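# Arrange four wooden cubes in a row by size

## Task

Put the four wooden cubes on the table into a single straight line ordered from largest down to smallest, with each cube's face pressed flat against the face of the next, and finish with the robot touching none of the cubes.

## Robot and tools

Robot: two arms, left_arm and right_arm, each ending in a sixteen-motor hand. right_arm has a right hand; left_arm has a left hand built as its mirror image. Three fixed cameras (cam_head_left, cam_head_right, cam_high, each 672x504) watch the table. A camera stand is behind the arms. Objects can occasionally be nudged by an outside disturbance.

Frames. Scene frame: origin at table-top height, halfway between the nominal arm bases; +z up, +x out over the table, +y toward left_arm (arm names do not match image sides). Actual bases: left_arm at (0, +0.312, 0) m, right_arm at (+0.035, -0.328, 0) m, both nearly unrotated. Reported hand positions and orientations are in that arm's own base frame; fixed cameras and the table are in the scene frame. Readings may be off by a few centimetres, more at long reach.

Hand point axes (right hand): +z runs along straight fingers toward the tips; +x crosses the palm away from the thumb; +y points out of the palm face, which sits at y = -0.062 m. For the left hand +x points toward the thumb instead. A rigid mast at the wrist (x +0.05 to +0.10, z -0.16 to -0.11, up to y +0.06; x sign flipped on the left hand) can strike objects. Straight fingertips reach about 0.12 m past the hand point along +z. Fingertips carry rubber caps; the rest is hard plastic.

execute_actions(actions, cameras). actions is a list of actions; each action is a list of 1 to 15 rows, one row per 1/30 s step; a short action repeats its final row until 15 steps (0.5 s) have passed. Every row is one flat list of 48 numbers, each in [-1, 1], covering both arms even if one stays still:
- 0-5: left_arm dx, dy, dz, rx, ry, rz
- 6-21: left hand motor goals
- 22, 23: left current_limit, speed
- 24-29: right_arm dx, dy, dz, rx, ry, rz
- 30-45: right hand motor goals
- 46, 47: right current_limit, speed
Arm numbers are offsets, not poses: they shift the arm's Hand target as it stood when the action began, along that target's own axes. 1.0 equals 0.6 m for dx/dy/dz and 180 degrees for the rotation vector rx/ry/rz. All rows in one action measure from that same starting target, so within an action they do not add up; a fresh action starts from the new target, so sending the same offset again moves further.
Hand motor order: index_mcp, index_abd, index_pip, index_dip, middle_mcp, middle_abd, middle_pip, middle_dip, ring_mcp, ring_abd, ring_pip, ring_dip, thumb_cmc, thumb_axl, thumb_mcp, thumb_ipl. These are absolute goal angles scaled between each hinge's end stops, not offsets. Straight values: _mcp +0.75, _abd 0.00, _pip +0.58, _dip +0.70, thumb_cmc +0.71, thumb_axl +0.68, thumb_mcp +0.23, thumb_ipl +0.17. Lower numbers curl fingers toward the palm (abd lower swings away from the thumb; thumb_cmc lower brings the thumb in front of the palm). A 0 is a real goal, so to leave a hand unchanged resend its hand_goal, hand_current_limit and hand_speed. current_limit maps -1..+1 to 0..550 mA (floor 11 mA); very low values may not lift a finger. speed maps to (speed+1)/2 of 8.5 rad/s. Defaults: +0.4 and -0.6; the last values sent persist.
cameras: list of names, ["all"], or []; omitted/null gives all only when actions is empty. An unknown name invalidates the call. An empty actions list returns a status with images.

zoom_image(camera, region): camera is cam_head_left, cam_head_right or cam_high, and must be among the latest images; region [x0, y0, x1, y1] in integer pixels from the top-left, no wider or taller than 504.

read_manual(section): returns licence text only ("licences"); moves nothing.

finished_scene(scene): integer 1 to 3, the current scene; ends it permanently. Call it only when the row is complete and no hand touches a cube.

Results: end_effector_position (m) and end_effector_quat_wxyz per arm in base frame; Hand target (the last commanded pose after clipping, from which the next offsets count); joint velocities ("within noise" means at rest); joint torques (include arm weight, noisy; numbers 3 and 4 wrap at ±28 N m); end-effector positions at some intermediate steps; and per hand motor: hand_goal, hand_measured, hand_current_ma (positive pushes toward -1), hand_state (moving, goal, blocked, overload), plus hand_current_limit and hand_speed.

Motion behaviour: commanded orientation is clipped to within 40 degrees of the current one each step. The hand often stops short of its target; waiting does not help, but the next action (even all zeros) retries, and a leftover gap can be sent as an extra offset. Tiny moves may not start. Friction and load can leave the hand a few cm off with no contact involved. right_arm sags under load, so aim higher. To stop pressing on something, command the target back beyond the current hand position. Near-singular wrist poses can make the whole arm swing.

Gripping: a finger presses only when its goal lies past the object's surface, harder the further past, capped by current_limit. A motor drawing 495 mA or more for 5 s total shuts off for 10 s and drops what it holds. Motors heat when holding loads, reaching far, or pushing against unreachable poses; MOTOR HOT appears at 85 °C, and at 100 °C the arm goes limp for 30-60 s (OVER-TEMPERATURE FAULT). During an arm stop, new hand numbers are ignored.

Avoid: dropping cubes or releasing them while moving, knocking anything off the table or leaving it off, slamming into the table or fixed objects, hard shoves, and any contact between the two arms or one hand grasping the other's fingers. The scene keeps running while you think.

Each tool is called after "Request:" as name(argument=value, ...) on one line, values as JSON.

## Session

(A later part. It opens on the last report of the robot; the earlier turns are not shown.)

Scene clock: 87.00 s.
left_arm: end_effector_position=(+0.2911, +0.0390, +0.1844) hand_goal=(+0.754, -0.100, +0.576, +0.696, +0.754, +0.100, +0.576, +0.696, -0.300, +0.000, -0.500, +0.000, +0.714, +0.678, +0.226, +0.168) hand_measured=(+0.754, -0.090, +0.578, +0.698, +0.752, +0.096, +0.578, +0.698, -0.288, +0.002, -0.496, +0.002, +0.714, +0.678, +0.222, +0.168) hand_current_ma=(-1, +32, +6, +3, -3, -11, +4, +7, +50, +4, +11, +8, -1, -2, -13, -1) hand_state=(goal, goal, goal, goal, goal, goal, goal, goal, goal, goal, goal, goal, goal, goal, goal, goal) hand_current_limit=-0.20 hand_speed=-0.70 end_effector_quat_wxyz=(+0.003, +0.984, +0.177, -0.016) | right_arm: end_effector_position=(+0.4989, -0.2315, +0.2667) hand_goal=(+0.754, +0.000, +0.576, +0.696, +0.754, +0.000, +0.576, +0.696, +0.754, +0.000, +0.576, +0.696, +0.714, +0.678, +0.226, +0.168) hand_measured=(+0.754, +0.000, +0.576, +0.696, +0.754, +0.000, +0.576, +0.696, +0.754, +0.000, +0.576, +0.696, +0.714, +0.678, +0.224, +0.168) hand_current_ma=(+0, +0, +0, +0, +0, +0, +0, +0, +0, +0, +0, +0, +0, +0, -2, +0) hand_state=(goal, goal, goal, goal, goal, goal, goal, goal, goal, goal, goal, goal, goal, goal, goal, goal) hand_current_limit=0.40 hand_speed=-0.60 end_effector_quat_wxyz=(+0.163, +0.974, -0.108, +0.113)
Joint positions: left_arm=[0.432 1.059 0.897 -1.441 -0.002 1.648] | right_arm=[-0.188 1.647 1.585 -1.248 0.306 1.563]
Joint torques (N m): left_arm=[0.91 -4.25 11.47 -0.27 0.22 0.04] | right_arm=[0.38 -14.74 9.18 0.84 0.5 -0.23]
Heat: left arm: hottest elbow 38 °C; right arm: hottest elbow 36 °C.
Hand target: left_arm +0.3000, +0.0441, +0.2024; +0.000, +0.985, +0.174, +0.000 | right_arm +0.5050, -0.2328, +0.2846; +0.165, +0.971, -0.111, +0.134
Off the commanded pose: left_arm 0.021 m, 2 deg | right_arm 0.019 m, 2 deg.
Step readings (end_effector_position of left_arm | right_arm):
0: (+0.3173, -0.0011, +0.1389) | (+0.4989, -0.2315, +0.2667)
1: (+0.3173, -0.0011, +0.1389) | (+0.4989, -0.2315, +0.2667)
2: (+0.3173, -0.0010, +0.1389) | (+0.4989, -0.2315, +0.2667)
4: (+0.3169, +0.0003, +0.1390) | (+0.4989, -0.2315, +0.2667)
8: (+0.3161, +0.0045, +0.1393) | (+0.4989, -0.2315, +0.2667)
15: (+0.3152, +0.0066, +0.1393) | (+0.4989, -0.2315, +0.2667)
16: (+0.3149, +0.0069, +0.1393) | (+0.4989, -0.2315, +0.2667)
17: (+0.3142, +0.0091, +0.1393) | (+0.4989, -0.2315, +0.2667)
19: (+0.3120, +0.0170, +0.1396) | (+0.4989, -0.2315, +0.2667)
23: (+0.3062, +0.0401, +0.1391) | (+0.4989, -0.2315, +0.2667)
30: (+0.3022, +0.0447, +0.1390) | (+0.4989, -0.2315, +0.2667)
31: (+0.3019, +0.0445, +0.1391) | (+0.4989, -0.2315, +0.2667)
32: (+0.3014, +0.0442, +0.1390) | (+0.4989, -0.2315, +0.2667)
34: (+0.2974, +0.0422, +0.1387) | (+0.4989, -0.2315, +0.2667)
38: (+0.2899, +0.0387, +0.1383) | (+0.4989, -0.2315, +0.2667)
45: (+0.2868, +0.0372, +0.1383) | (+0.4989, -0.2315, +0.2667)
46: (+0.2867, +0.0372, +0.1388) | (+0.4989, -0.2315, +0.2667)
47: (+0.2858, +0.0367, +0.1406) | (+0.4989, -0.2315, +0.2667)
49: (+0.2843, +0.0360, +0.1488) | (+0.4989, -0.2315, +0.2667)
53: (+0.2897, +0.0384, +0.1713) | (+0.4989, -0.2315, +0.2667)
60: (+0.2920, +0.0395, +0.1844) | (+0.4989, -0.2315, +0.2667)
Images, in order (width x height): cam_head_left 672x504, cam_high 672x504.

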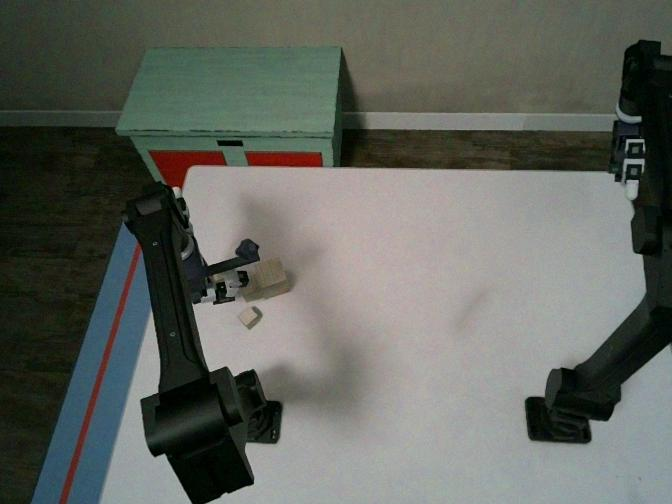

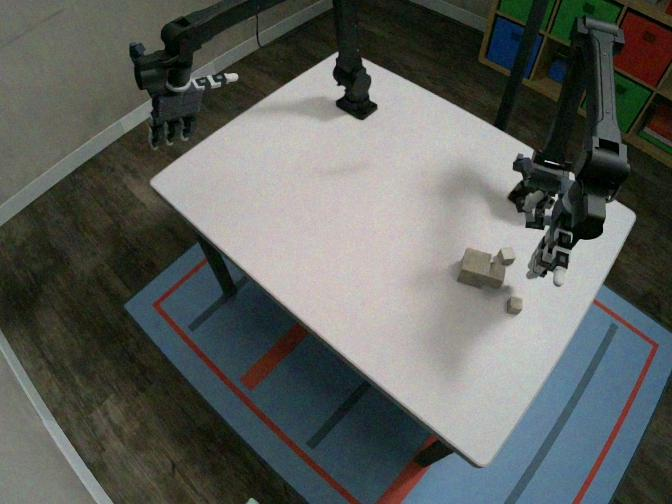

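Request:
execute_actions(actions=[[[0,0,-0.07,0,0,-0.161,0.754,0.12,0.576,0.696,0.754,-0.12,0.576,0.696,-0.3,0,-0.5,0,0.714,0.678,0.226,0.168,-0.2,-0.7,0,0,0,0,0,0,0.754,0,0.576,0.696,0.754,0,0.576,0.696,0.754,0,0.576,0.696,0.714,0.678,0.226,0.168,0.4,-0.6]],[[-0.0925,0.0505,0,0,0,0,0.754,0.12,0.576,0.696,0.754,-0.12,0.576,0.696,-0.3,0,-0.5,0,0.714,0.678,0.226,0.168,-0.2,-0.7,0,0,0,0,0,0,0.754,0,0.576,0.696,0.754,0,0.576,0.696,0.754,0,0.576,0.696,0.714,0.678,0.226,0.168,0.4,-0.6]]], cameras=["cam_high","cam_head_left"])

Request:
zoom_image(camera="cam_high", region=[465, 235, 535, 305])

Request:
zoom_image(camera="cam_head_left", region=[210, 250, 290, 330])

Scene clock: 91.27 s.
left_arm: end_effector_position=(+0.2863, -0.0165, +0.2406) hand_goal=(+0.754, +0.120, +0.576, +0.696, +0.754, -0.120, +0.576, +0.696, -0.300, +0.000, -0.500, +0.000, +0.714, +0.678, +0.226, +0.168) hand_measured=(+0.754, +0.116, +0.578, +0.698, +0.752, -0.116, +0.578, +0.698, -0.288, +0.002, -0.496, +0.002, +0.714, +0.678, +0.222, +0.168) hand_current_ma=(-2, -9, +5, +3, -3, +9, +4, +7, +50, +4, +11, +8, +0, -2, -13, -1) hand_state=(goal, goal, goal, goal, goal, goal, goal, goal, goal, goal, goal, goal, goal, goal, goal, goal) hand_current_limit=-0.20 hand_speed=-0.70 end_effector_quat_wxyz=(+0.003, +0.911, +0.413, +0.001) | right_arm: end_effector_position=(+0.4989, -0.2315, +0.2667) hand_goal=(+0.754, +0.000, +0.576, +0.696, +0.754, +0.000, +0.576, +0.696, +0.754, +0.000, +0.576, +0.696, +0.714, +0.678, +0.226, +0.168) hand_measured=(+0.754, +0.000, +0.576, +0.696, +0.754, +0.000, +0.576, +0.696, +0.754, +0.000, +0.576, +0.696, +0.714, +0.678, +0.224, +0.168) hand_current_ma=(+0, +0, +0, +0, +0, +0, +0, +0, +0, +0, +0, +0, +0, +0, -2, +0) hand_state=(goal, goal, goal, goal, goal, goal, goal, goal, goal, goal, goal, goal, goal, goal, goal, goal) hand_current_limit=0.40 hand_speed=-0.60 end_effector_quat_wxyz=(+0.163, +0.974, -0.108, +0.113)
Joint positions: left_arm=[0.113 0.861 0.928 -1.634 0.004 0.832] | right_arm=[-0.188 1.647 1.585 -1.248 0.306 1.563]
Joint torques (N m): left_arm=[-0.26 -1.67 9.24 -0.05 -0.1 -0.16] | right_arm=[0.21 -15.5 9.28 0.75 0.45 -0.22]
Heat: left arm: hottest elbow 38 °C; right arm: hottest elbow 36 °C.
Hand target: left_arm +0.2865, -0.0178, +0.2444; +0.000, +0.910, +0.415, +0.000 | right_arm +0.5050, -0.2328, +0.2846; +0.165, +0.971, -0.111, +0.134
Off the commanded pose: left_arm 0.004 m, 0 deg | right_arm 0.019 m, 2 deg.
Step readings (end_effector_position of left_arm | right_arm):
0: (+0.2911, +0.0390, +0.1844) | (+0.4989, -0.2315, +0.2667)
1: (+0.2910, +0.0387, +0.1846) | (+0.4989, -0.2315, +0.2667)
2: (+0.2906, +0.0372, +0.1860) | (+0.4989, -0.2315, +0.2667)
4: (+0.2885, +0.0342, +0.1924) | (+0.4989, -0.2315, +0.2667)
8: (+0.2812, +0.0345, +0.2114) | (+0.4989, -0.2315, +0.2667)
15: (+0.2869, +0.0382, +0.2284) | (+0.4989, -0.2315, +0.2667)
16: (+0.2872, +0.0376, +0.2280) | (+0.4989, -0.2315, +0.2667)
17: (+0.2876, +0.0352, +0.2278) | (+0.4989, -0.2315, +0.2667)
19: (+0.2881, +0.0210, +0.2291) | (+0.4989, -0.2315, +0.2667)
23: (+0.2855, -0.0119, +0.2378) | (+0.4989, -0.2315, +0.2667)
30: (+0.2848, -0.0189, +0.2409) | (+0.4989, -0.2315, +0.2667)
Images, in order (width x height): cam_head_left 672x504, cam_high 672x504.

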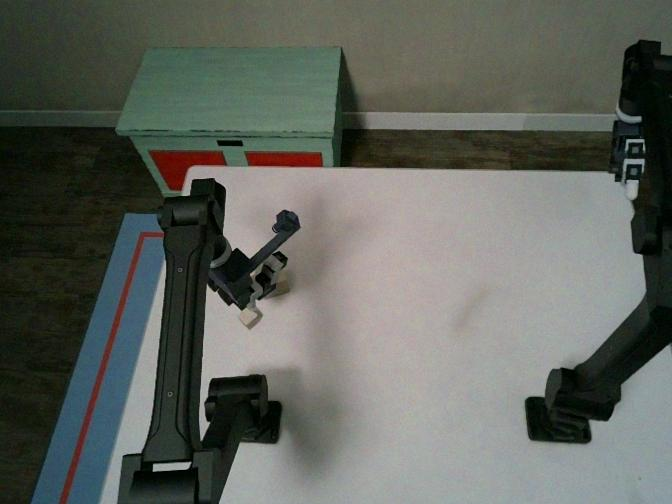

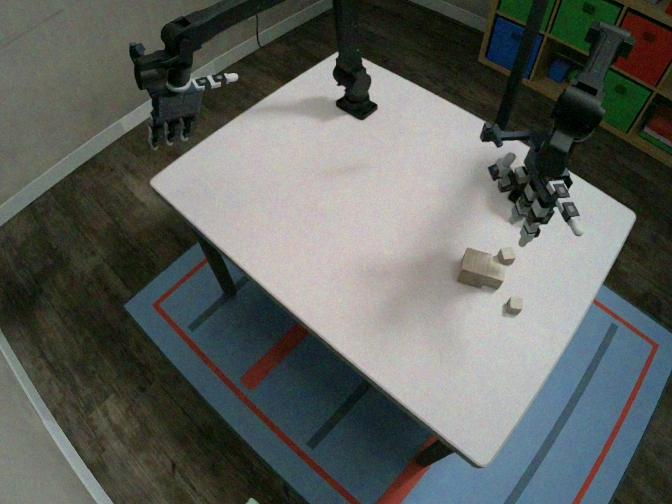

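Scaled by 7.200 from the camera's 672x504 image, which has a finer 960x720 frame.

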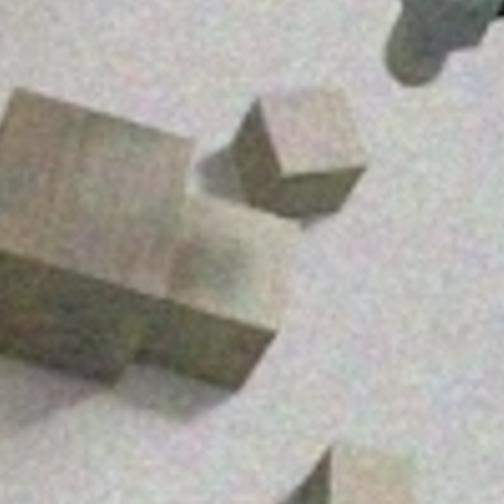

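Scaled by 6.300 from the camera's 672x504 image, which has a finer 960x720 frame.

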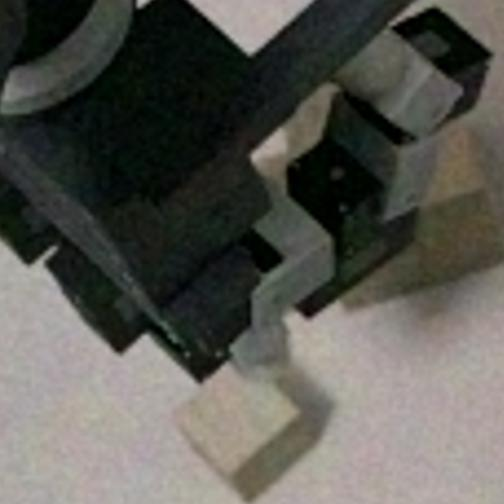

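Request:
execute_actions(actions=[[[0,0,0.08,0,0,0,0.754,0.10,0.576,0.696,0.754,-0.13,0.576,0.696,-0.3,0,-0.5,0,0.714,0.678,0.226,0.168,-0.2,-0.7,0,0,0,0,0,0,0.754,0,0.576,0.696,0.754,0,0.576,0.696,0.754,0,0.576,0.696,0.714,0.678,0.226,0.168,0.4,-0.6]],[[0,0,0.07,0,0,0,0.754,0.10,0.576,0.696,0.754,-0.13,0.576,0.696,-0.3,0,-0.5,0,0.714,0.678,0.226,0.168,-0.2,-0.7,0,0,0,0,0,0,0.754,0,0.576,0.696,0.754,0,0.576,0.696,0.754,0,0.576,0.696,0.714,0.678,0.226,0.168,0.4,-0.6]]], cameras=["cam_high","cam_head_left"])

Request:
zoom_image(camera="cam_high", region=[465, 235, 535, 305])

Request:
zoom_image(camera="cam_head_left", region=[210, 250, 290, 330])

Scene clock: 93.33 s.
left_arm: end_effector_position=(+0.2851, -0.0165, +0.1619) hand_goal=(+0.754, +0.100, +0.576, +0.696, +0.754, -0.130, +0.576, +0.696, -0.300, +0.000, -0.500, +0.000, +0.714, +0.678, +0.226, +0.168) hand_measured=(+0.754, +0.102, +0.578, +0.698, +0.752, -0.126, +0.578, +0.698, -0.288, +0.002, -0.496, +0.002, +0.714, +0.678, +0.222, +0.168) hand_current_ma=(-2, +7, +5, +3, -3, +10, +4, +7, +50, +4, +11, +8, +0, -2, -13, -1) hand_state=(goal, goal, goal, goal, goal, goal, goal, goal, goal, goal, goal, goal, goal, goal, goal, goal) hand_current_limit=-0.20 hand_speed=-0.70 end_effector_quat_wxyz=(+0.003, +0.910, +0.414, +0.005) | right_arm: end_effector_position=(+0.4989, -0.2315, +0.2667) hand_goal=(+0.754, +0.000, +0.576, +0.696, +0.754, +0.000, +0.576, +0.696, +0.754, +0.000, +0.576, +0.696, +0.714, +0.678, +0.226, +0.168) hand_measured=(+0.754, +0.000, +0.576, +0.696, +0.754, +0.000, +0.576, +0.696, +0.754, +0.000, +0.576, +0.696, +0.714, +0.678, +0.224, +0.168) hand_current_ma=(+0, +0, +0, +0, +0, +0, +0, +0, +0, +0, +0, +0, +0, +0, -2, +0) hand_state=(goal, goal, goal, goal, goal, goal, goal, goal, goal, goal, goal, goal, goal, goal, goal, goal) hand_current_limit=0.40 hand_speed=-0.60 end_effector_quat_wxyz=(+0.163, +0.974, -0.108, +0.113)
Joint positions: left_arm=[0.111 0.86 0.72 -1.419 0.002 0.827] | right_arm=[-0.188 1.647 1.585 -1.248 0.306 1.563]
Joint torques (N m): left_arm=[-0.15 -0.62 7.57 1.17 -0.09 -0.16] | right_arm=[0.79 -15.62 9.39 0.76 0.48 -0.25]
Heat: left arm: hottest elbow 38 °C; right arm: hottest elbow 36 °C.
Hand target: left_arm +0.2865, -0.0176, +0.1544; +0.000, +0.910, +0.415, +0.000 | right_arm +0.5050, -0.2328, +0.2846; +0.165, +0.971, -0.111, +0.134
Off the commanded pose: left_arm 0.008 m, 1 deg | right_arm 0.019 m, 2 deg.
Step readings (end_effector_position of left_arm | right_arm):
0: (+0.2863, -0.0165, +0.2406) | (+0.4989, -0.2315, +0.2667)
1: (+0.2863, -0.0164, +0.2406) | (+0.4989, -0.2315, +0.2667)
2: (+0.2864, -0.0164, +0.2390) | (+0.4989, -0.2315, +0.2667)
4: (+0.2877, -0.0161, +0.2313) | (+0.4989, -0.2315, +0.2667)
8: (+0.2823, -0.0166, +0.2057) | (+0.4989, -0.2315, +0.2667)
15: (+0.2845, -0.0167, +0.2007) | (+0.4989, -0.2315, +0.2667)
16: (+0.2847, -0.0166, +0.2003) | (+0.4989, -0.2315, +0.2667)
17: (+0.2860, -0.0165, +0.1982) | (+0.4989, -0.2315, +0.2667)
19: (+0.2877, -0.0163, +0.1892) | (+0.4989, -0.2315, +0.2667)
23: (+0.2808, -0.0170, +0.1651) | (+0.4989, -0.2315, +0.2667)
30: (+0.2843, -0.0166, +0.1616) | (+0.4989, -0.2315, +0.2667)
Images, in order (width x height): cam_head_left 672x504, cam_high 672x504.

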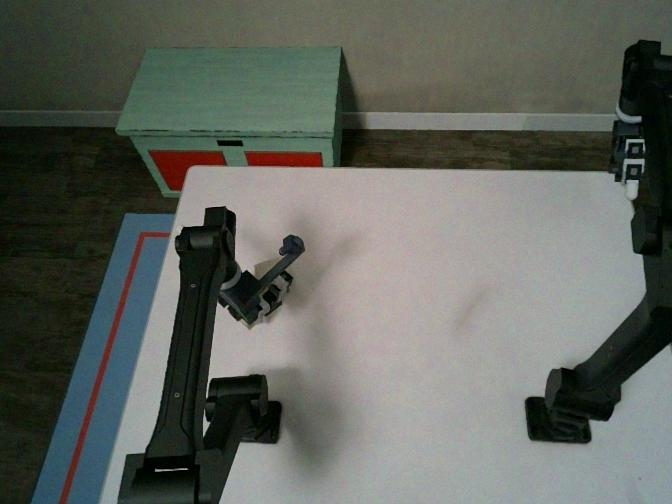

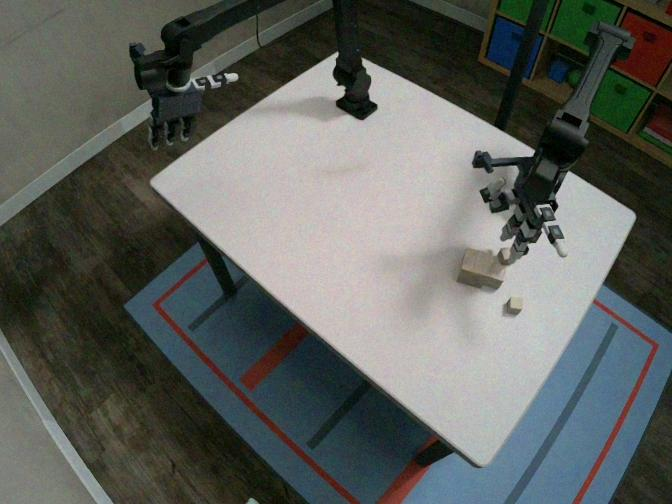

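Scaled by 7.200 from the camera's 672x504 image, which has a finer 960x720 frame.

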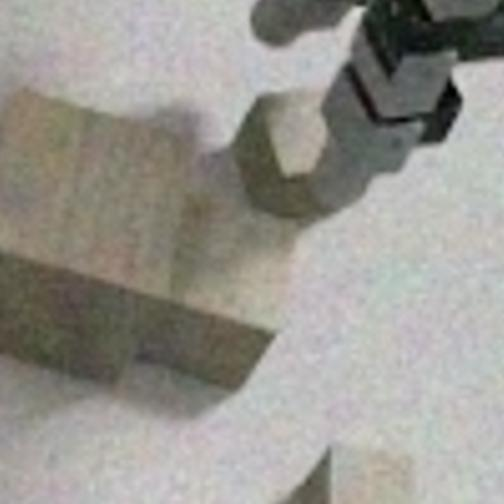

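Scaled by 6.300 from the camera's 672x504 image, which has a finer 960x720 frame.

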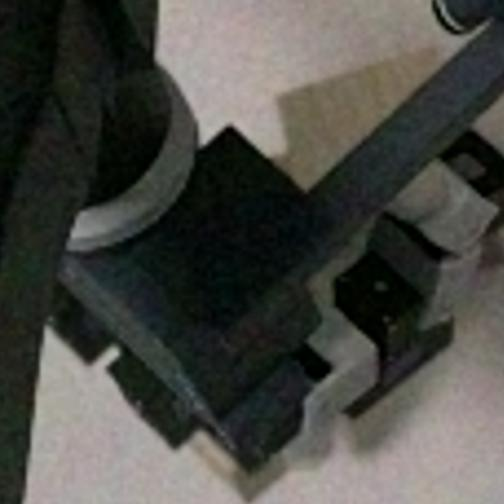

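Request:
execute_actions(actions=[[[0.001,0.001,0.04,0,0,0,0.754,0.10,0.576,0.696,0.754,-0.13,0.576,0.696,-0.3,0,-0.5,0,0.714,0.678,0.226,0.168,-0.2,-0.7,0,0,0,0,0,0,0.754,0,0.576,0.696,0.754,0,0.576,0.696,0.754,0,0.576,0.696,0.714,0.678,0.226,0.168,0.4,-0.6]],[[0,0,0.014,0,0,0,0.754,0.10,0.576,0.696,0.754,-0.13,0.576,0.696,-0.3,0,-0.5,0,0.714,0.678,0.226,0.168,-0.2,-0.7,0,0,0,0,0,0,0.754,0,0.576,0.696,0.754,0,0.576,0.696,0.754,0,0.576,0.696,0.714,0.678,0.226,0.168,0.4,-0.6]]], cameras=["cam_high"])

Request:
zoom_image(camera="cam_high", region=[465, 235, 535, 305])

Scene clock: 94.70 s.
left_arm: end_effector_position=(+0.2876, -0.0162, +0.1306) hand_goal=(+0.754, +0.100, +0.576, +0.696, +0.754, -0.130, +0.576, +0.696, -0.300, +0.000, -0.500, +0.000, +0.714, +0.678, +0.226, +0.168) hand_measured=(+0.754, +0.102, +0.578, +0.698, +0.752, -0.126, +0.578, +0.698, -0.288, +0.002, -0.496, +0.002, +0.714, +0.678, +0.222, +0.168) hand_current_ma=(-2, +7, +5, +3, -3, +10, +4, +7, +50, +4, +11, +8, +0, -2, -13, -1) hand_state=(goal, goal, goal, goal, goal, goal, goal, goal, goal, goal, goal, goal, goal, goal, goal, goal) hand_current_limit=-0.20 hand_speed=-0.70 end_effector_quat_wxyz=(+0.003, +0.910, +0.414, +0.006) | right_arm: end_effector_position=(+0.4989, -0.2315, +0.2667) hand_goal=(+0.754, +0.000, +0.576, +0.696, +0.754, +0.000, +0.576, +0.696, +0.754, +0.000, +0.576, +0.696, +0.714, +0.678, +0.226, +0.168) hand_measured=(+0.754, +0.000, +0.576, +0.696, +0.754, +0.000, +0.576, +0.696, +0.754, +0.000, +0.576, +0.696, +0.714, +0.678, +0.224, +0.168) hand_current_ma=(+0, +0, +0, +0, +0, +0, +0, +0, +0, +0, +0, +0, +0, +0, -2, +0) hand_state=(goal, goal, goal, goal, goal, goal, goal, goal, goal, goal, goal, goal, goal, goal, goal, goal) hand_current_limit=0.40 hand_speed=-0.60 end_effector_quat_wxyz=(+0.163, +0.974, -0.108, +0.113)
Joint positions: left_arm=[0.111 0.887 0.649 -1.319 0.002 0.827] | right_arm=[-0.188 1.647 1.585 -1.248 0.306 1.563]
Joint torques (N m): left_arm=[-0.21 -0.79 7.2 1.16 -0.08 -0.16] | right_arm=[0.38 -14.86 9.14 0.65 0.46 -0.23]
Heat: left arm: hottest elbow 38 °C; right arm: hottest elbow 36 °C.
Hand target: left_arm +0.2873, -0.0175, +0.1219; +0.000, +0.910, +0.415, +0.000 | right_arm +0.5050, -0.2328, +0.2846; +0.165, +0.971, -0.111, +0.134
Off the commanded pose: left_arm 0.009 m, 1 deg | right_arm 0.019 m, 2 deg.
Step readings (end_effector_position of left_arm | right_arm):
0: (+0.2851, -0.0165, +0.1618) | (+0.4989, -0.2315, +0.2667)
1: (+0.2851, -0.0165, +0.1617) | (+0.4989, -0.2315, +0.2667)
2: (+0.2860, -0.0164, +0.1607) | (+0.4989, -0.2315, +0.2667)
4: (+0.2873, -0.0162, +0.1561) | (+0.4989, -0.2315, +0.2667)
8: (+0.2846, -0.0165, +0.1421) | (+0.4989, -0.2315, +0.2667)
15: (+0.2864, -0.0163, +0.1378) | (+0.4989, -0.2315, +0.2667)
16: (+0.2866, -0.0163, +0.1379) | (+0.4989, -0.2315, +0.2667)
17: (+0.2871, -0.0162, +0.1378) | (+0.4989, -0.2315, +0.2667)
19: (+0.2880, -0.0161, +0.1368) | (+0.4989, -0.2315, +0.2667)
23: (+0.2871, -0.0162, +0.1322) | (+0.4989, -0.2315, +0.2667)
30: (+0.2875, -0.0162, +0.1305) | (+0.4989, -0.2315, +0.2667)
Images, in order (width x height): cam_high 672x504.

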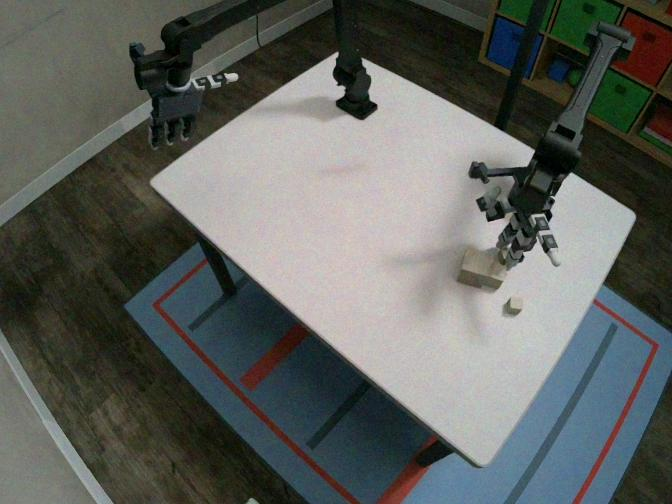

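Scaled by 7.200 from the camera's 672x504 image, which has a finer 960x720 frame.

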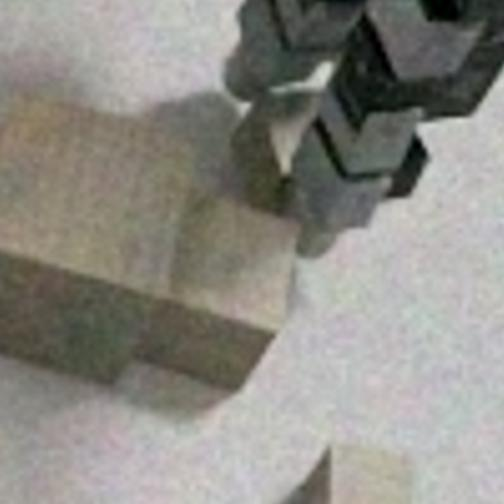

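Request:
execute_actions(actions=[[[0,0,0,0,0,0,0.754,0.05,0.576,0.696,0.754,-0.05,0.576,0.696,-0.3,0,-0.5,0,0.714,0.678,0.226,0.168,-0.2,-0.9,0,0,0,0,0,0,0.754,0,0.576,0.696,0.754,0,0.576,0.696,0.754,0,0.576,0.696,0.714,0.678,0.226,0.168,0.4,-0.6]],[[0,0,0,0,0,0,0.754,0.0,0.576,0.696,0.754,-0.0,0.576,0.696,-0.3,0,-0.5,0,0.714,0.678,0.226,0.168,-0.2,-0.9,0,0,0,0,0,0,0.754,0,0.576,0.696,0.754,0,0.576,0.696,0.754,0,0.576,0.696,0.714,0.678,0.226,0.168,0.4,-0.6]]])

Scene clock: 96.07 s.
left_arm: end_effector_position=(+0.2876, -0.0162, +0.1306) hand_goal=(+0.754, +0.000, +0.576, +0.696, +0.754, +0.000, +0.576, +0.696, -0.300, +0.000, -0.500, +0.000, +0.714, +0.678, +0.226, +0.168) hand_measured=(+0.754, +0.052, +0.578, +0.698, +0.752, -0.050, +0.578, +0.698, -0.288, +0.002, -0.496, +0.002, +0.714, +0.678, +0.222, +0.168) hand_current_ma=(-2, +188, +5, +3, -3, -184, +4, +7, +50, +4, +11, +8, +0, -2, -13, -1) hand_state=(goal, blocked, goal, goal, goal, blocked, goal, goal, goal, goal, goal, goal, goal, goal, goal, goal) hand_current_limit=-0.20 hand_speed=-0.90 end_effector_quat_wxyz=(+0.003, +0.910, +0.414, +0.006) | right_arm: end_effector_position=(+0.4989, -0.2315, +0.2667) hand_goal=(+0.754, +0.000, +0.576, +0.696, +0.754, +0.000, +0.576, +0.696, +0.754, +0.000, +0.576, +0.696, +0.714, +0.678, +0.226, +0.168) hand_measured=(+0.754, +0.000, +0.576, +0.696, +0.754, +0.000, +0.576, +0.696, +0.754, +0.000, +0.576, +0.696, +0.714, +0.678, +0.224, +0.168) hand_current_ma=(+0, +0, +0, +0, +0, +0, +0, +0, +0, +0, +0, +0, +0, +0, -2, +0) hand_state=(goal, goal, goal, goal, goal, goal, goal, goal, goal, goal, goal, goal, goal, goal, goal, goal) hand_current_limit=0.40 hand_speed=-0.60 end_effector_quat_wxyz=(+0.163, +0.974, -0.108, +0.113)
Joint positions: left_arm=[0.111 0.887 0.649 -1.319 0.002 0.827] | right_arm=[-0.188 1.647 1.585 -1.248 0.306 1.563]
Joint torques (N m): left_arm=[-0.21 -0.79 7.25 1.14 -0.09 -0.16] | right_arm=[0.21 -14.74 9.2 0.98 0.5 -0.21]
Heat: left arm: hottest elbow 38 °C; right arm: hottest elbow 36 °C.
Hand target: left_arm +0.2873, -0.0175, +0.1219; +0.000, +0.910, +0.415, +0.000 | right_arm +0.5050, -0.2328, +0.2846; +0.165, +0.971, -0.111, +0.134
Off the commanded pose: left_arm 0.009 m, 1 deg | right_arm 0.019 m, 2 deg.
Step readings (end_effector_position of left_arm | right_arm):
0: (+0.2876, -0.0162, +0.1306) | (+0.4989, -0.2315, +0.2667)
1: (+0.2876, -0.0162, +0.1306) | (+0.4989, -0.2315, +0.2667)
2: (+0.2876, -0.0162, +0.1306) | (+0.4989, -0.2315, +0.2667)
4: (+0.2876, -0.0162, +0.1306) | (+0.4989, -0.2315, +0.2667)
8: (+0.2876, -0.0162, +0.1306) | (+0.4989, -0.2315, +0.2667)
15: (+0.2876, -0.0162, +0.1306) | (+0.4989, -0.2315, +0.2667)
16: (+0.2876, -0.0162, +0.1306) | (+0.4989, -0.2315, +0.2667)
17: (+0.2876, -0.0162, +0.1306) | (+0.4989, -0.2315, +0.2667)
19: (+0.2876, -0.0162, +0.1306) | (+0.4989, -0.2315, +0.2667)
23: (+0.2876, -0.0162, +0.1306) | (+0.4989, -0.2315, +0.2667)
30: (+0.2876, -0.0162, +0.1306) | (+0.4989, -0.2315, +0.2667)

Request:
execute_actions(actions=[[[0,0,-0.03,0,0,0,0.754,-0.03,0.576,0.696,0.754,0.03,0.576,0.696,-0.3,0,-0.5,0,0.714,0.678,0.226,0.168,-0.2,-0.8,0,0,0,0,0,0,0.754,0,0.576,0.696,0.754,0,0.576,0.696,0.754,0,0.576,0.696,0.714,0.678,0.226,0.168,0.4,-0.6]],[[0,0,-0.04,0,0,0,0.754,-0.03,0.576,0.696,0.754,0.03,0.576,0.696,-0.3,0,-0.5,0,0.714,0.678,0.226,0.168,-0.2,-0.8,0,0,0,0,0,0,0.754,0,0.576,0.696,0.754,0,0.576,0.696,0.754,0,0.576,0.696,0.714,0.678,0.226,0.168,0.4,-0.6]],[[0,0,-0.05,0,0,0,0.754,-0.03,0.576,0.696,0.754,0.03,0.576,0.696,-0.3,0,-0.5,0,0.714,0.678,0.226,0.168,-0.2,-0.8,0,0,0,0,0,0,0.754,0,0.576,0.696,0.754,0,0.576,0.696,0.754,0,0.576,0.696,0.714,0.678,0.226,0.168,0.4,-0.6]],[[0,0,-0.05,0,0,0,0.754,-0.03,0.576,0.696,0.754,0.03,0.576,0.696,-0.3,0,-0.5,0,0.714,0.678,0.226,0.168,-0.2,-0.8,0,0,0,0,0,0,0.754,0,0.576,0.696,0.754,0,0.576,0.696,0.754,0,0.576,0.696,0.714,0.678,0.226,0.168,0.4,-0.6]]], cameras=["cam_high","cam_head_left"])

Request:
zoom_image(camera="cam_high", region=[465, 235, 535, 305])

Request:
zoom_image(camera="cam_head_left", region=[210, 250, 290, 330])

Scene clock: 98.57 s.
left_arm: end_effector_position=(+0.2781, -0.0174, +0.2007) hand_goal=(+0.754, -0.030, +0.576, +0.696, +0.754, +0.030, +0.576, +0.696, -0.300, +0.000, -0.500, +0.000, +0.714, +0.678, +0.226, +0.168) hand_measured=(+0.750, +0.052, +0.574, +0.696, +0.754, -0.048, +0.578, +0.698, -0.288, +0.002, -0.496, +0.002, +0.714, +0.678, +0.222, +0.168) hand_current_ma=(-11, +220, -8, +0, -3, -220, +4, +7, +50, +4, +11, +8, +0, -2, -13, -1) hand_state=(goal, blocked, goal, goal, goal, blocked, goal, goal, goal, goal, goal, goal, goal, goal, goal, goal) hand_current_limit=-0.20 hand_speed=-0.80 end_effector_quat_wxyz=(-0.006, +0.910, +0.414, -0.021) | right_arm: end_effector_position=(+0.4989, -0.2315, +0.2667) hand_goal=(+0.754, +0.000, +0.576, +0.696, +0.754, +0.000, +0.576, +0.696, +0.754, +0.000, +0.576, +0.696, +0.714, +0.678, +0.226, +0.168) hand_measured=(+0.754, +0.000, +0.576, +0.696, +0.754, +0.000, +0.576, +0.696, +0.754, +0.000, +0.576, +0.696, +0.714, +0.678, +0.224, +0.168) hand_current_ma=(+0, +0, +0, +0, +0, +0, +0, +0, +0, +0, +0, +0, +0, +0, -2, +0) hand_state=(goal, goal, goal, goal, goal, goal, goal, goal, goal, goal, goal, goal, goal, goal, goal, goal) hand_current_limit=0.40 hand_speed=-0.60 end_effector_quat_wxyz=(+0.163, +0.974, -0.108, +0.113)
Joint positions: left_arm=[0.11 0.869 0.836 -1.581 0.001 0.827] | right_arm=[-0.188 1.647 1.585 -1.248 0.306 1.563]
Joint torques (N m): left_arm=[-0.21 -2.49 11.92 -0.2 0.01 -0.14] | right_arm=[0.79 -14.86 9.26 0.77 0.49 -0.22]
Heat: left arm: hottest elbow 38 °C; right arm: hottest elbow 36 °C.
Hand target: left_arm +0.2873, -0.0177, +0.2239; +0.000, +0.910, +0.415, +0.000 | right_arm +0.5050, -0.2328, +0.2846; +0.165, +0.971, -0.111, +0.134
Off the commanded pose: left_arm 0.025 m, 2 deg | right_arm 0.019 m, 2 deg.
Step readings (end_effector_position of left_arm | right_arm):
0: (+0.2876, -0.0162, +0.1306) | (+0.4989, -0.2315, +0.2667)
1: (+0.2876, -0.0162, +0.1306) | (+0.4989, -0.2315, +0.2667)
2: (+0.2876, -0.0162, +0.1306) | (+0.4989, -0.2315, +0.2667)
4: (+0.2866, -0.0163, +0.1303) | (+0.4989, -0.2315, +0.2667)
8: (+0.2838, -0.0165, +0.1294) | (+0.4989, -0.2315, +0.2667)
15: (+0.2827, -0.0167, +0.1291) | (+0.4989, -0.2315, +0.2667)
16: (+0.2823, -0.0168, +0.1289) | (+0.4989, -0.2315, +0.2667)
17: (+0.2812, -0.0169, +0.1292) | (+0.4989, -0.2315, +0.2667)
19: (+0.2773, -0.0173, +0.1303) | (+0.4989, -0.2315, +0.2667)
23: (+0.2735, -0.0178, +0.1337) | (+0.4989, -0.2315, +0.2667)
30: (+0.2746, -0.0177, +0.1392) | (+0.4989, -0.2315, +0.2667)
31: (+0.2745, -0.0177, +0.1396) | (+0.4989, -0.2315, +0.2667)
32: (+0.2735, -0.0178, +0.1407) | (+0.4989, -0.2315, +0.2667)
34: (+0.2718, -0.0180, +0.1459) | (+0.4989, -0.2315, +0.2667)
38: (+0.2759, -0.0176, +0.1628) | (+0.4989, -0.2315, +0.2667)
45: (+0.2773, -0.0175, +0.1716) | (+0.4989, -0.2315, +0.2667)
46: (+0.2769, -0.0175, +0.1717) | (+0.4989, -0.2315, +0.2667)
47: (+0.2758, -0.0176, +0.1726) | (+0.4989, -0.2315, +0.2667)
49: (+0.2737, -0.0179, +0.1776) | (+0.4989, -0.2315, +0.2667)
53: (+0.2774, -0.0174, +0.1935) | (+0.4989, -0.2315, +0.2667)
60: (+0.2787, -0.0173, +0.2008) | (+0.4989, -0.2315, +0.2667)
Images, in order (width x height): cam_head_left 672x504, cam_high 672x504.

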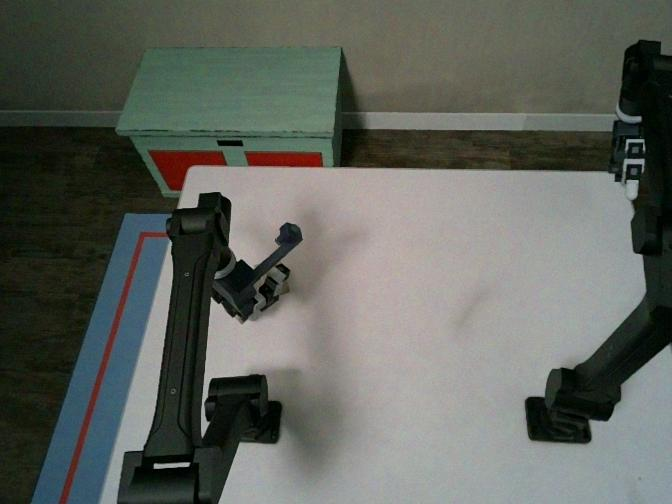

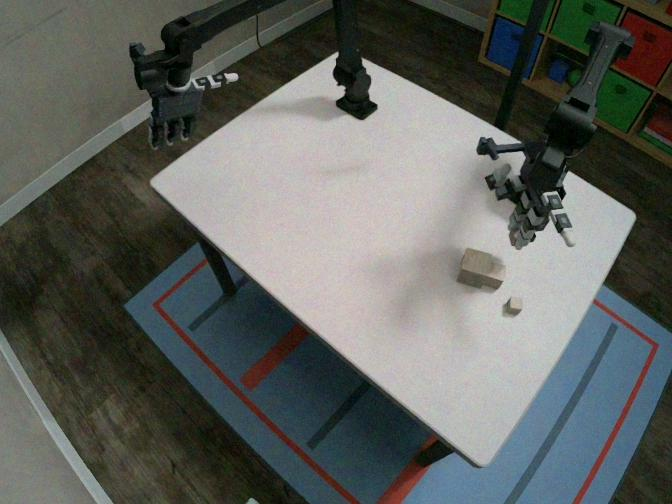

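Scaled by 7.200 from the camera's 672x504 image, which has a finer 960x720 frame.

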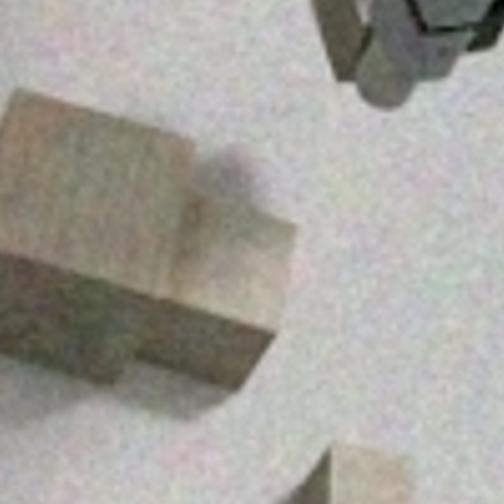

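Scaled by 6.300 from the camera's 672x504 image, which has a finer 960x720 frame.

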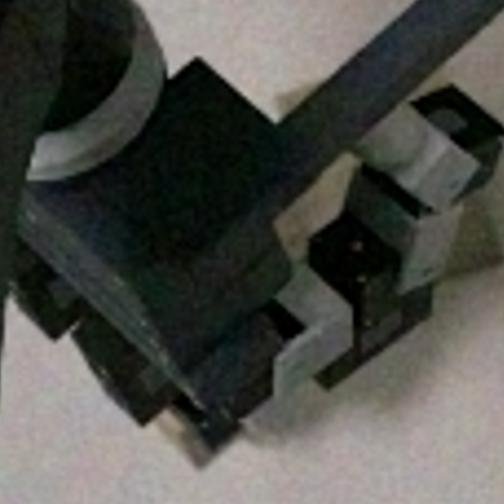

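Request:
execute_actions(actions=[[[0,0,0,0,0,0.08,0.754,-0.03,0.576,0.696,0.754,0.03,0.576,0.696,-0.3,0,-0.5,0,0.714,0.678,0.226,0.168,-0.2,-0.8,0,0,0,0,0,0,0.754,0,0.576,0.696,0.754,0,0.576,0.696,0.754,0,0.576,0.696,0.714,0.678,0.226,0.168,0.4,-0.6]],[[0,0,0,0,0,0.081,0.754,-0.03,0.576,0.696,0.754,0.03,0.576,0.696,-0.3,0,-0.5,0,0.714,0.678,0.226,0.168,-0.2,-0.8,0,0,0,0,0,0,0.754,0,0.576,0.696,0.754,0,0.576,0.696,0.754,0,0.576,0.696,0.714,0.678,0.226,0.168,0.4,-0.6]],[[0.0518,-0.0326,0,0,0,0,0.754,-0.03,0.576,0.696,0.754,0.03,0.576,0.696,-0.3,0,-0.5,0,0.714,0.678,0.226,0.168,-0.2,-0.8,0,0,0,0,0,0,0.754,0,0.576,0.696,0.754,0,0.576,0.696,0.754,0,0.576,0.696,0.714,0.678,0.226,0.168,0.4,-0.6]]], cameras=["cam_high","cam_head_left"])

Request:
zoom_image(camera="cam_high", region=[465, 235, 535, 305])

Request:
zoom_image(camera="cam_head_left", region=[210, 250, 290, 330])

Scene clock: 101.17 s.
left_arm: end_effector_position=(+0.2920, +0.0056, +0.2058) hand_goal=(+0.754, -0.030, +0.576, +0.696, +0.754, +0.030, +0.576, +0.696, -0.300, +0.000, -0.500, +0.000, +0.714, +0.678, +0.226, +0.168) hand_measured=(+0.752, +0.052, +0.574, +0.696, +0.752, -0.048, +0.578, +0.698, -0.288, +0.002, -0.496, +0.002, +0.714, +0.678, +0.222, +0.168) hand_current_ma=(-6, +220, -7, +0, -5, -220, +3, +6, +50, +4, +11, +8, -1, -2, -13, -1) hand_state=(goal, blocked, goal, goal, goal, blocked, goal, goal, goal, goal, goal, goal, goal, goal, goal, goal) hand_current_limit=-0.20 hand_speed=-0.80 end_effector_quat_wxyz=(+0.001, +0.984, +0.177, -0.024) | right_arm: end_effector_position=(+0.4989, -0.2315, +0.2667) hand_goal=(+0.754, +0.000, +0.576, +0.696, +0.754, +0.000, +0.576, +0.696, +0.754, +0.000, +0.576, +0.696, +0.714, +0.678, +0.226, +0.168) hand_measured=(+0.754, +0.000, +0.576, +0.696, +0.754, +0.000, +0.576, +0.696, +0.754, +0.000, +0.576, +0.696, +0.714, +0.678, +0.224, +0.168) hand_current_ma=(+0, +0, +0, +0, +0, +0, +0, +0, +0, +0, +0, +0, +0, +0, -2, +0) hand_state=(goal, goal, goal, goal, goal, goal, goal, goal, goal, goal, goal, goal, goal, goal, goal, goal) hand_current_limit=0.40 hand_speed=-0.60 end_effector_quat_wxyz=(+0.163, +0.974, -0.108, +0.113)
Joint positions: left_arm=[0.309 1.029 0.937 -1.527 -0.004 1.523] | right_arm=[-0.188 1.647 1.585 -1.248 0.306 1.563]
Joint torques (N m): left_arm=[0.85 -2.96 12.16 0.72 0.26 0.04] | right_arm=[0.73 -14.86 9.2 0.8 0.48 -0.23]
Heat: left arm: hottest elbow 38 °C; right arm: hottest elbow 36 °C.
Hand target: left_arm +0.3097, +0.0114, +0.2239; +0.000, +0.985, +0.174, +0.000 | right_arm +0.5050, -0.2328, +0.2846; +0.165, +0.971, -0.111, +0.134
Off the commanded pose: left_arm 0.026 m, 3 deg | right_arm 0.019 m, 2 deg.
Step readings (end_effector_position of left_arm | right_arm):
0: (+0.2781, -0.0174, +0.2007) | (+0.4989, -0.2315, +0.2667)
1: (+0.2780, -0.0175, +0.2006) | (+0.4989, -0.2315, +0.2667)
2: (+0.2773, -0.0177, +0.2004) | (+0.4989, -0.2315, +0.2667)
4: (+0.2755, -0.0178, +0.2009) | (+0.4989, -0.2315, +0.2667)
8: (+0.2740, -0.0167, +0.2039) | (+0.4989, -0.2315, +0.2667)
15: (+0.2723, -0.0190, +0.2042) | (+0.4989, -0.2315, +0.2667)
16: (+0.2717, -0.0196, +0.2038) | (+0.4989, -0.2315, +0.2667)
17: (+0.2710, -0.0198, +0.2038) | (+0.4989, -0.2315, +0.2667)
19: (+0.2705, -0.0196, +0.2040) | (+0.4989, -0.2315, +0.2667)
23: (+0.2735, -0.0176, +0.2047) | (+0.4989, -0.2315, +0.2667)
30: (+0.2712, -0.0210, +0.2048) | (+0.4989, -0.2315, +0.2667)
31: (+0.2710, -0.0211, +0.2050) | (+0.4989, -0.2315, +0.2667)
32: (+0.2713, -0.0197, +0.2053) | (+0.4989, -0.2315, +0.2667)
34: (+0.2767, -0.0133, +0.2068) | (+0.4989, -0.2315, +0.2667)
38: (+0.2906, +0.0041, +0.2074) | (+0.4989, -0.2315, +0.2667)
45: (+0.2927, +0.0062, +0.2057) | (+0.4989, -0.2315, +0.2667)
Images, in order (width x height): cam_head_left 672x504, cam_high 672x504.

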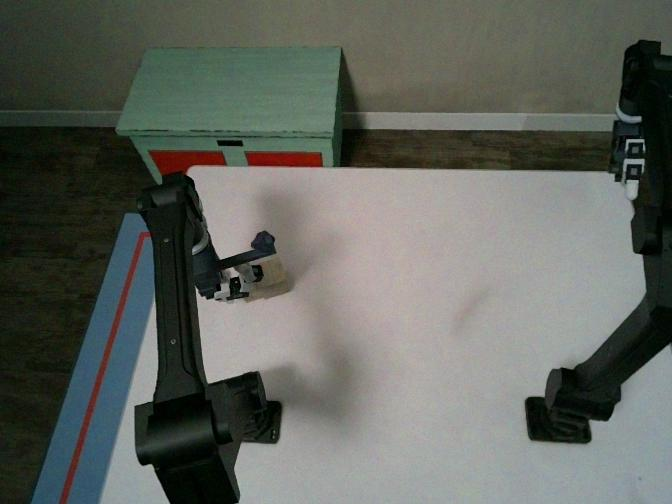

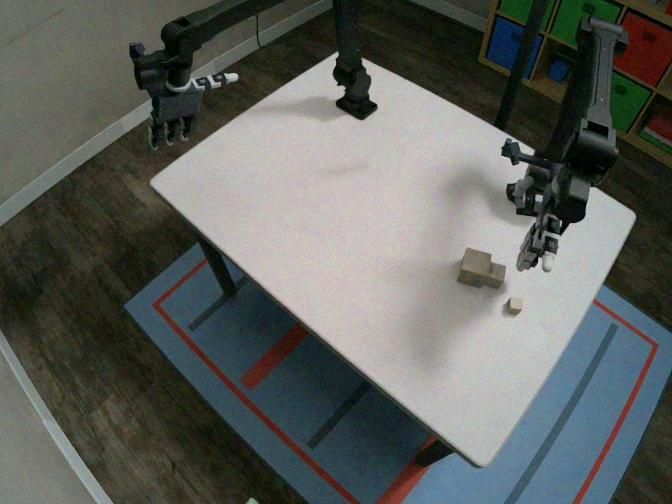

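Scaled by 7.200 from the camera's 672x504 image, which has a finer 960x720 frame.

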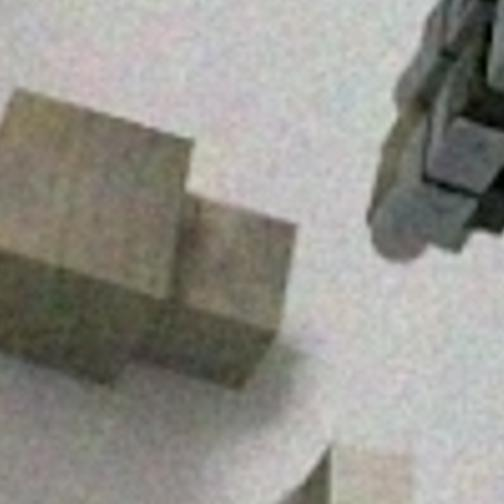

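Scaled by 6.300 from the camera's 672x504 image, which has a finer 960x720 frame.

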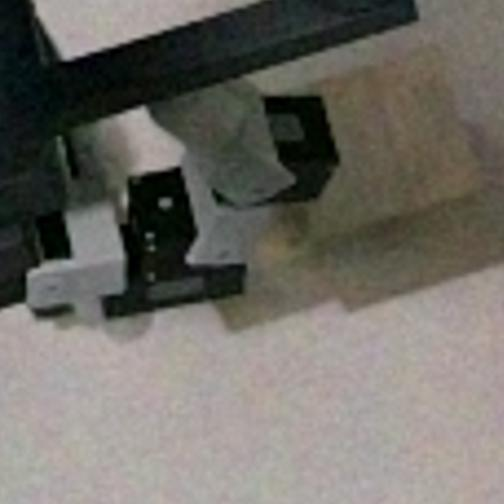

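Request:
execute_actions(actions=[[[0,0,0.06,0,0,0,0.754,-0.03,0.576,0.696,0.754,0.03,0.576,0.696,-0.3,0,-0.5,0,0.714,0.678,0.226,0.168,-0.2,-0.8,0,0,0,0,0,0,0.754,0,0.576,0.696,0.754,0,0.576,0.696,0.754,0,0.576,0.696,0.714,0.678,0.226,0.168,0.4,-0.6]],[[0,0,0.055,0,0,0,0.754,-0.03,0.576,0.696,0.754,0.03,0.576,0.696,-0.3,0,-0.5,0,0.714,0.678,0.226,0.168,-0.2,-0.8,0,0,0,0,0,0,0.754,0,0.576,0.696,0.754,0,0.576,0.696,0.754,0,0.576,0.696,0.714,0.678,0.226,0.168,0.4,-0.6]]], cameras=["cam_high"])

Request:
zoom_image(camera="cam_high", region=[465, 235, 535, 305])

Scene clock: 102.77 s.
left_arm: end_effector_position=(+0.3092, +0.0109, +0.1623) hand_goal=(+0.754, -0.030, +0.576, +0.696, +0.754, +0.030, +0.576, +0.696, -0.300, +0.000, -0.500, +0.000, +0.714, +0.678, +0.226, +0.168) hand_measured=(+0.752, +0.052, +0.574, +0.696, +0.752, -0.048, +0.578, +0.698, -0.288, +0.002, -0.496, +0.002, +0.714, +0.678, +0.222, +0.168) hand_current_ma=(-6, +220, -7, +0, -5, -220, +3, +6, +50, +4, +11, +8, -1, -2, -13, -1) hand_state=(goal, blocked, goal, goal, goal, blocked, goal, goal, goal, goal, goal, goal, goal, goal, goal, goal) hand_current_limit=-0.20 hand_speed=-0.80 end_effector_quat_wxyz=(-0.003, +0.984, +0.177, +0.005) | right_arm: end_effector_position=(+0.4989, -0.2315, +0.2667) hand_goal=(+0.754, +0.000, +0.576, +0.696, +0.754, +0.000, +0.576, +0.696, +0.754, +0.000, +0.576, +0.696, +0.714, +0.678, +0.226, +0.168) hand_measured=(+0.754, +0.000, +0.576, +0.696, +0.754, +0.000, +0.576, +0.696, +0.754, +0.000, +0.576, +0.696, +0.714, +0.678, +0.224, +0.168) hand_current_ma=(+0, +0, +0, +0, +0, +0, +0, +0, +0, +0, +0, +0, +0, +0, -2, +0) hand_state=(goal, goal, goal, goal, goal, goal, goal, goal, goal, goal, goal, goal, goal, goal, goal, goal) hand_current_limit=0.40 hand_speed=-0.60 end_effector_quat_wxyz=(+0.163, +0.974, -0.108, +0.113)
Joint positions: left_arm=[0.309 1.06 0.838 -1.337 -0.004 1.525] | right_arm=[-0.188 1.647 1.585 -1.248 0.306 1.563]
Joint torques (N m): left_arm=[0.79 -3.31 7.45 1.02 0.26 0.03] | right_arm=[0.26 -14.33 9.18 0.84 0.5 -0.21]
Heat: left arm: hottest elbow 38 °C; right arm: hottest elbow 36 °C.
Hand target: left_arm +0.3098, +0.0114, +0.1550; +0.000, +0.985, +0.174, +0.000 | right_arm +0.5050, -0.2328, +0.2846; +0.165, +0.971, -0.111, +0.134
Off the commanded pose: left_arm 0.007 m, 1 deg | right_arm 0.019 m, 2 deg.
Step readings (end_effector_position of left_arm | right_arm):
0: (+0.2920, +0.0055, +0.2058) | (+0.4989, -0.2315, +0.2667)
1: (+0.2922, +0.0056, +0.2059) | (+0.4989, -0.2315, +0.2667)
2: (+0.2938, +0.0061, +0.2060) | (+0.4989, -0.2315, +0.2667)
4: (+0.3005, +0.0083, +0.2063) | (+0.4989, -0.2315, +0.2667)
8: (+0.3091, +0.0110, +0.2042) | (+0.4989, -0.2315, +0.2667)
15: (+0.3084, +0.0106, +0.1967) | (+0.4989, -0.2315, +0.2667)
16: (+0.3085, +0.0107, +0.1960) | (+0.4989, -0.2315, +0.2667)
17: (+0.3094, +0.0110, +0.1943) | (+0.4989, -0.2315, +0.2667)
19: (+0.3107, +0.0114, +0.1867) | (+0.4989, -0.2315, +0.2667)
23: (+0.3063, +0.0099, +0.1682) | (+0.4989, -0.2315, +0.2667)
30: (+0.3087, +0.0107, +0.1622) | (+0.4989, -0.2315, +0.2667)
Images, in order (width x height): cam_high 672x504.

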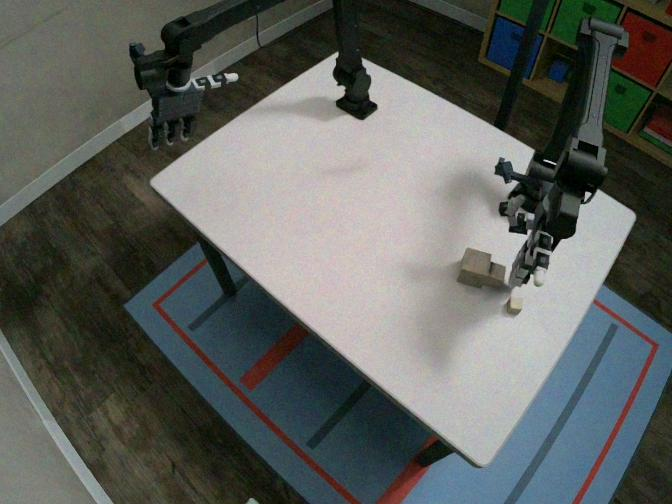

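Scaled by 7.200 from the camera's 672x504 image, which has a finer 960x720 frame.

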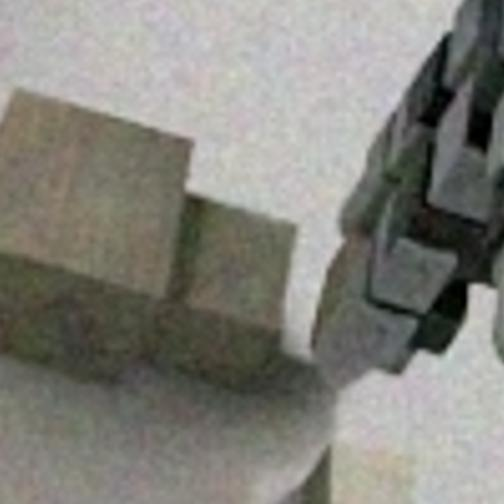

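Request:
execute_actions(actions=[[[0,0,0.045,0,0,0,0.754,-0.03,0.576,0.696,0.754,0.03,0.576,0.696,-0.3,0,-0.5,0,0.714,0.678,0.226,0.168,-0.2,-0.8,0,0,0,0,0,0,0.754,0,0.576,0.696,0.754,0,0.576,0.696,0.754,0,0.576,0.696,0.714,0.678,0.226,0.168,0.4,-0.6]]], cameras=["cam_high","cam_head_left"])

Request:
zoom_image(camera="cam_high", region=[465, 235, 535, 305])

Request:
zoom_image(camera="cam_head_left", region=[210, 250, 290, 330])

Scene clock: 103.80 s.
left_arm: end_effector_position=(+0.3100, +0.0111, +0.1355) hand_goal=(+0.754, -0.030, +0.576, +0.696, +0.754, +0.030, +0.576, +0.696, -0.300, +0.000, -0.500, +0.000, +0.714, +0.678, +0.226, +0.168) hand_measured=(+0.752, +0.052, +0.574, +0.696, +0.752, -0.048, +0.578, +0.698, -0.288, +0.002, -0.496, +0.002, +0.714, +0.678, +0.222, +0.168) hand_current_ma=(-6, +220, -7, +0, -5, -220, +3, +6, +50, +4, +11, +8, -1, -2, -13, -1) hand_state=(goal, blocked, goal, goal, goal, blocked, goal, goal, goal, goal, goal, goal, goal, goal, goal, goal) hand_current_limit=-0.20 hand_speed=-0.80 end_effector_quat_wxyz=(-0.003, +0.984, +0.177, +0.006) | right_arm: end_effector_position=(+0.4989, -0.2315, +0.2667) hand_goal=(+0.754, +0.000, +0.576, +0.696, +0.754, +0.000, +0.576, +0.696, +0.754, +0.000, +0.576, +0.696, +0.714, +0.678, +0.226, +0.168) hand_measured=(+0.754, +0.000, +0.576, +0.696, +0.754, +0.000, +0.576, +0.696, +0.754, +0.000, +0.576, +0.696, +0.714, +0.678, +0.224, +0.168) hand_current_ma=(+0, +0, +0, +0, +0, +0, +0, +0, +0, +0, +0, +0, +0, +0, -2, +0) hand_state=(goal, goal, goal, goal, goal, goal, goal, goal, goal, goal, goal, goal, goal, goal, goal, goal) hand_current_limit=0.40 hand_speed=-0.60 end_effector_quat_wxyz=(+0.163, +0.974, -0.108, +0.113)
Joint positions: left_arm=[0.309 1.084 0.781 -1.256 -0.004 1.525] | right_arm=[-0.188 1.647 1.585 -1.248 0.306 1.563]
Joint torques (N m): left_arm=[0.91 -3.19 7.2 1.09 0.26 0.03] | right_arm=[0.67 -15.62 9.29 0.83 0.48 -0.19]
Heat: left arm: hottest elbow 38 °C; right arm: hottest elbow 36 °C.
Hand target: left_arm +0.3098, +0.0115, +0.1279; +0.000, +0.985, +0.174, +0.000 | right_arm +0.5050, -0.2328, +0.2846; +0.165, +0.971, -0.111, +0.134
Off the commanded pose: left_arm 0.007 m, 1 deg | right_arm 0.019 m, 2 deg.
Step readings (end_effector_position of left_arm | right_arm):
0: (+0.3092, +0.0109, +0.1623) | (+0.4989, -0.2315, +0.2667)
1: (+0.3094, +0.0109, +0.1621) | (+0.4989, -0.2315, +0.2667)
2: (+0.3100, +0.0111, +0.1610) | (+0.4989, -0.2315, +0.2667)
4: (+0.3114, +0.0116, +0.1555) | (+0.4989, -0.2315, +0.2667)
8: (+0.3083, +0.0106, +0.1415) | (+0.4989, -0.2315, +0.2667)
15: (+0.3096, +0.0110, +0.1354) | (+0.4989, -0.2315, +0.2667)
Images, in order (width x height): cam_head_left 672x504, cam_high 672x504.

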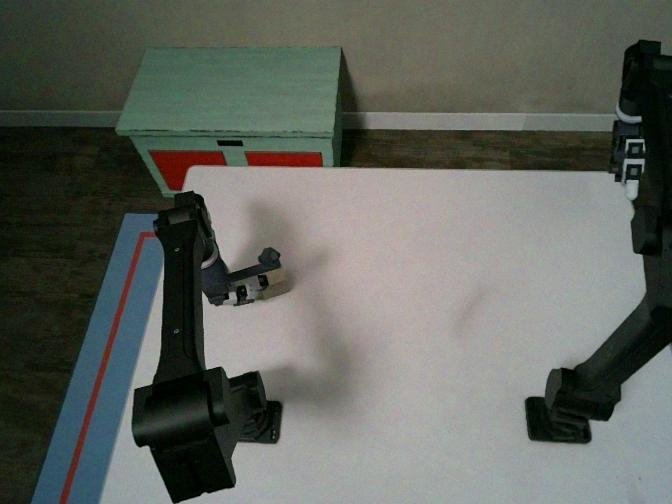

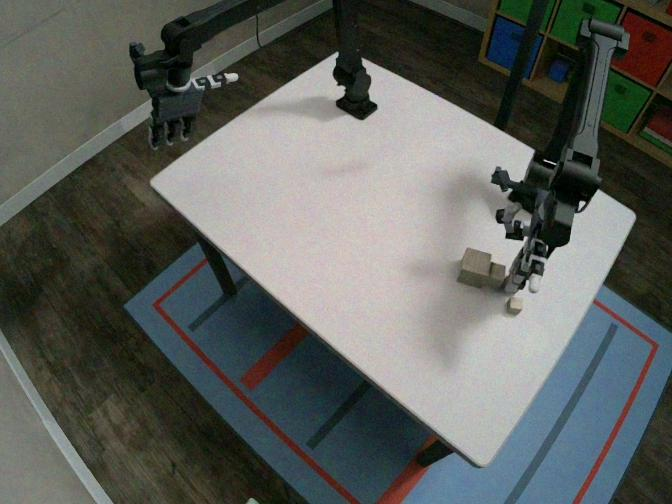

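Scaled by 7.200 from the camera's 672x504 image, which has a finer 960x720 frame.

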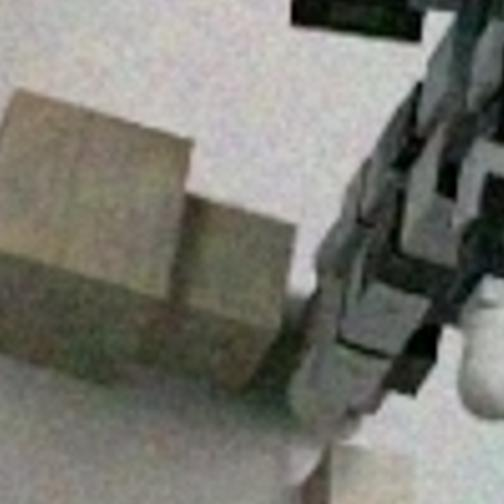

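Scaled by 6.300 from the camera's 672x504 image, which has a finer 960x720 frame.

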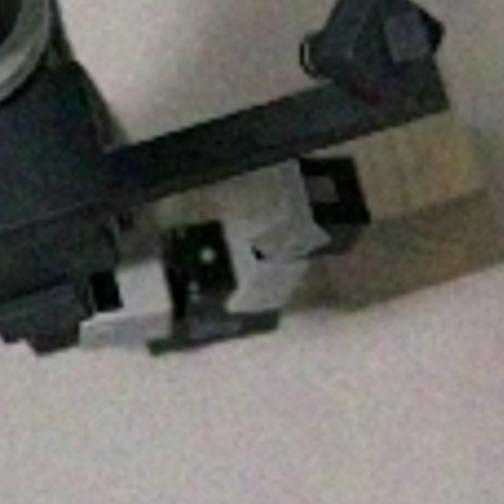

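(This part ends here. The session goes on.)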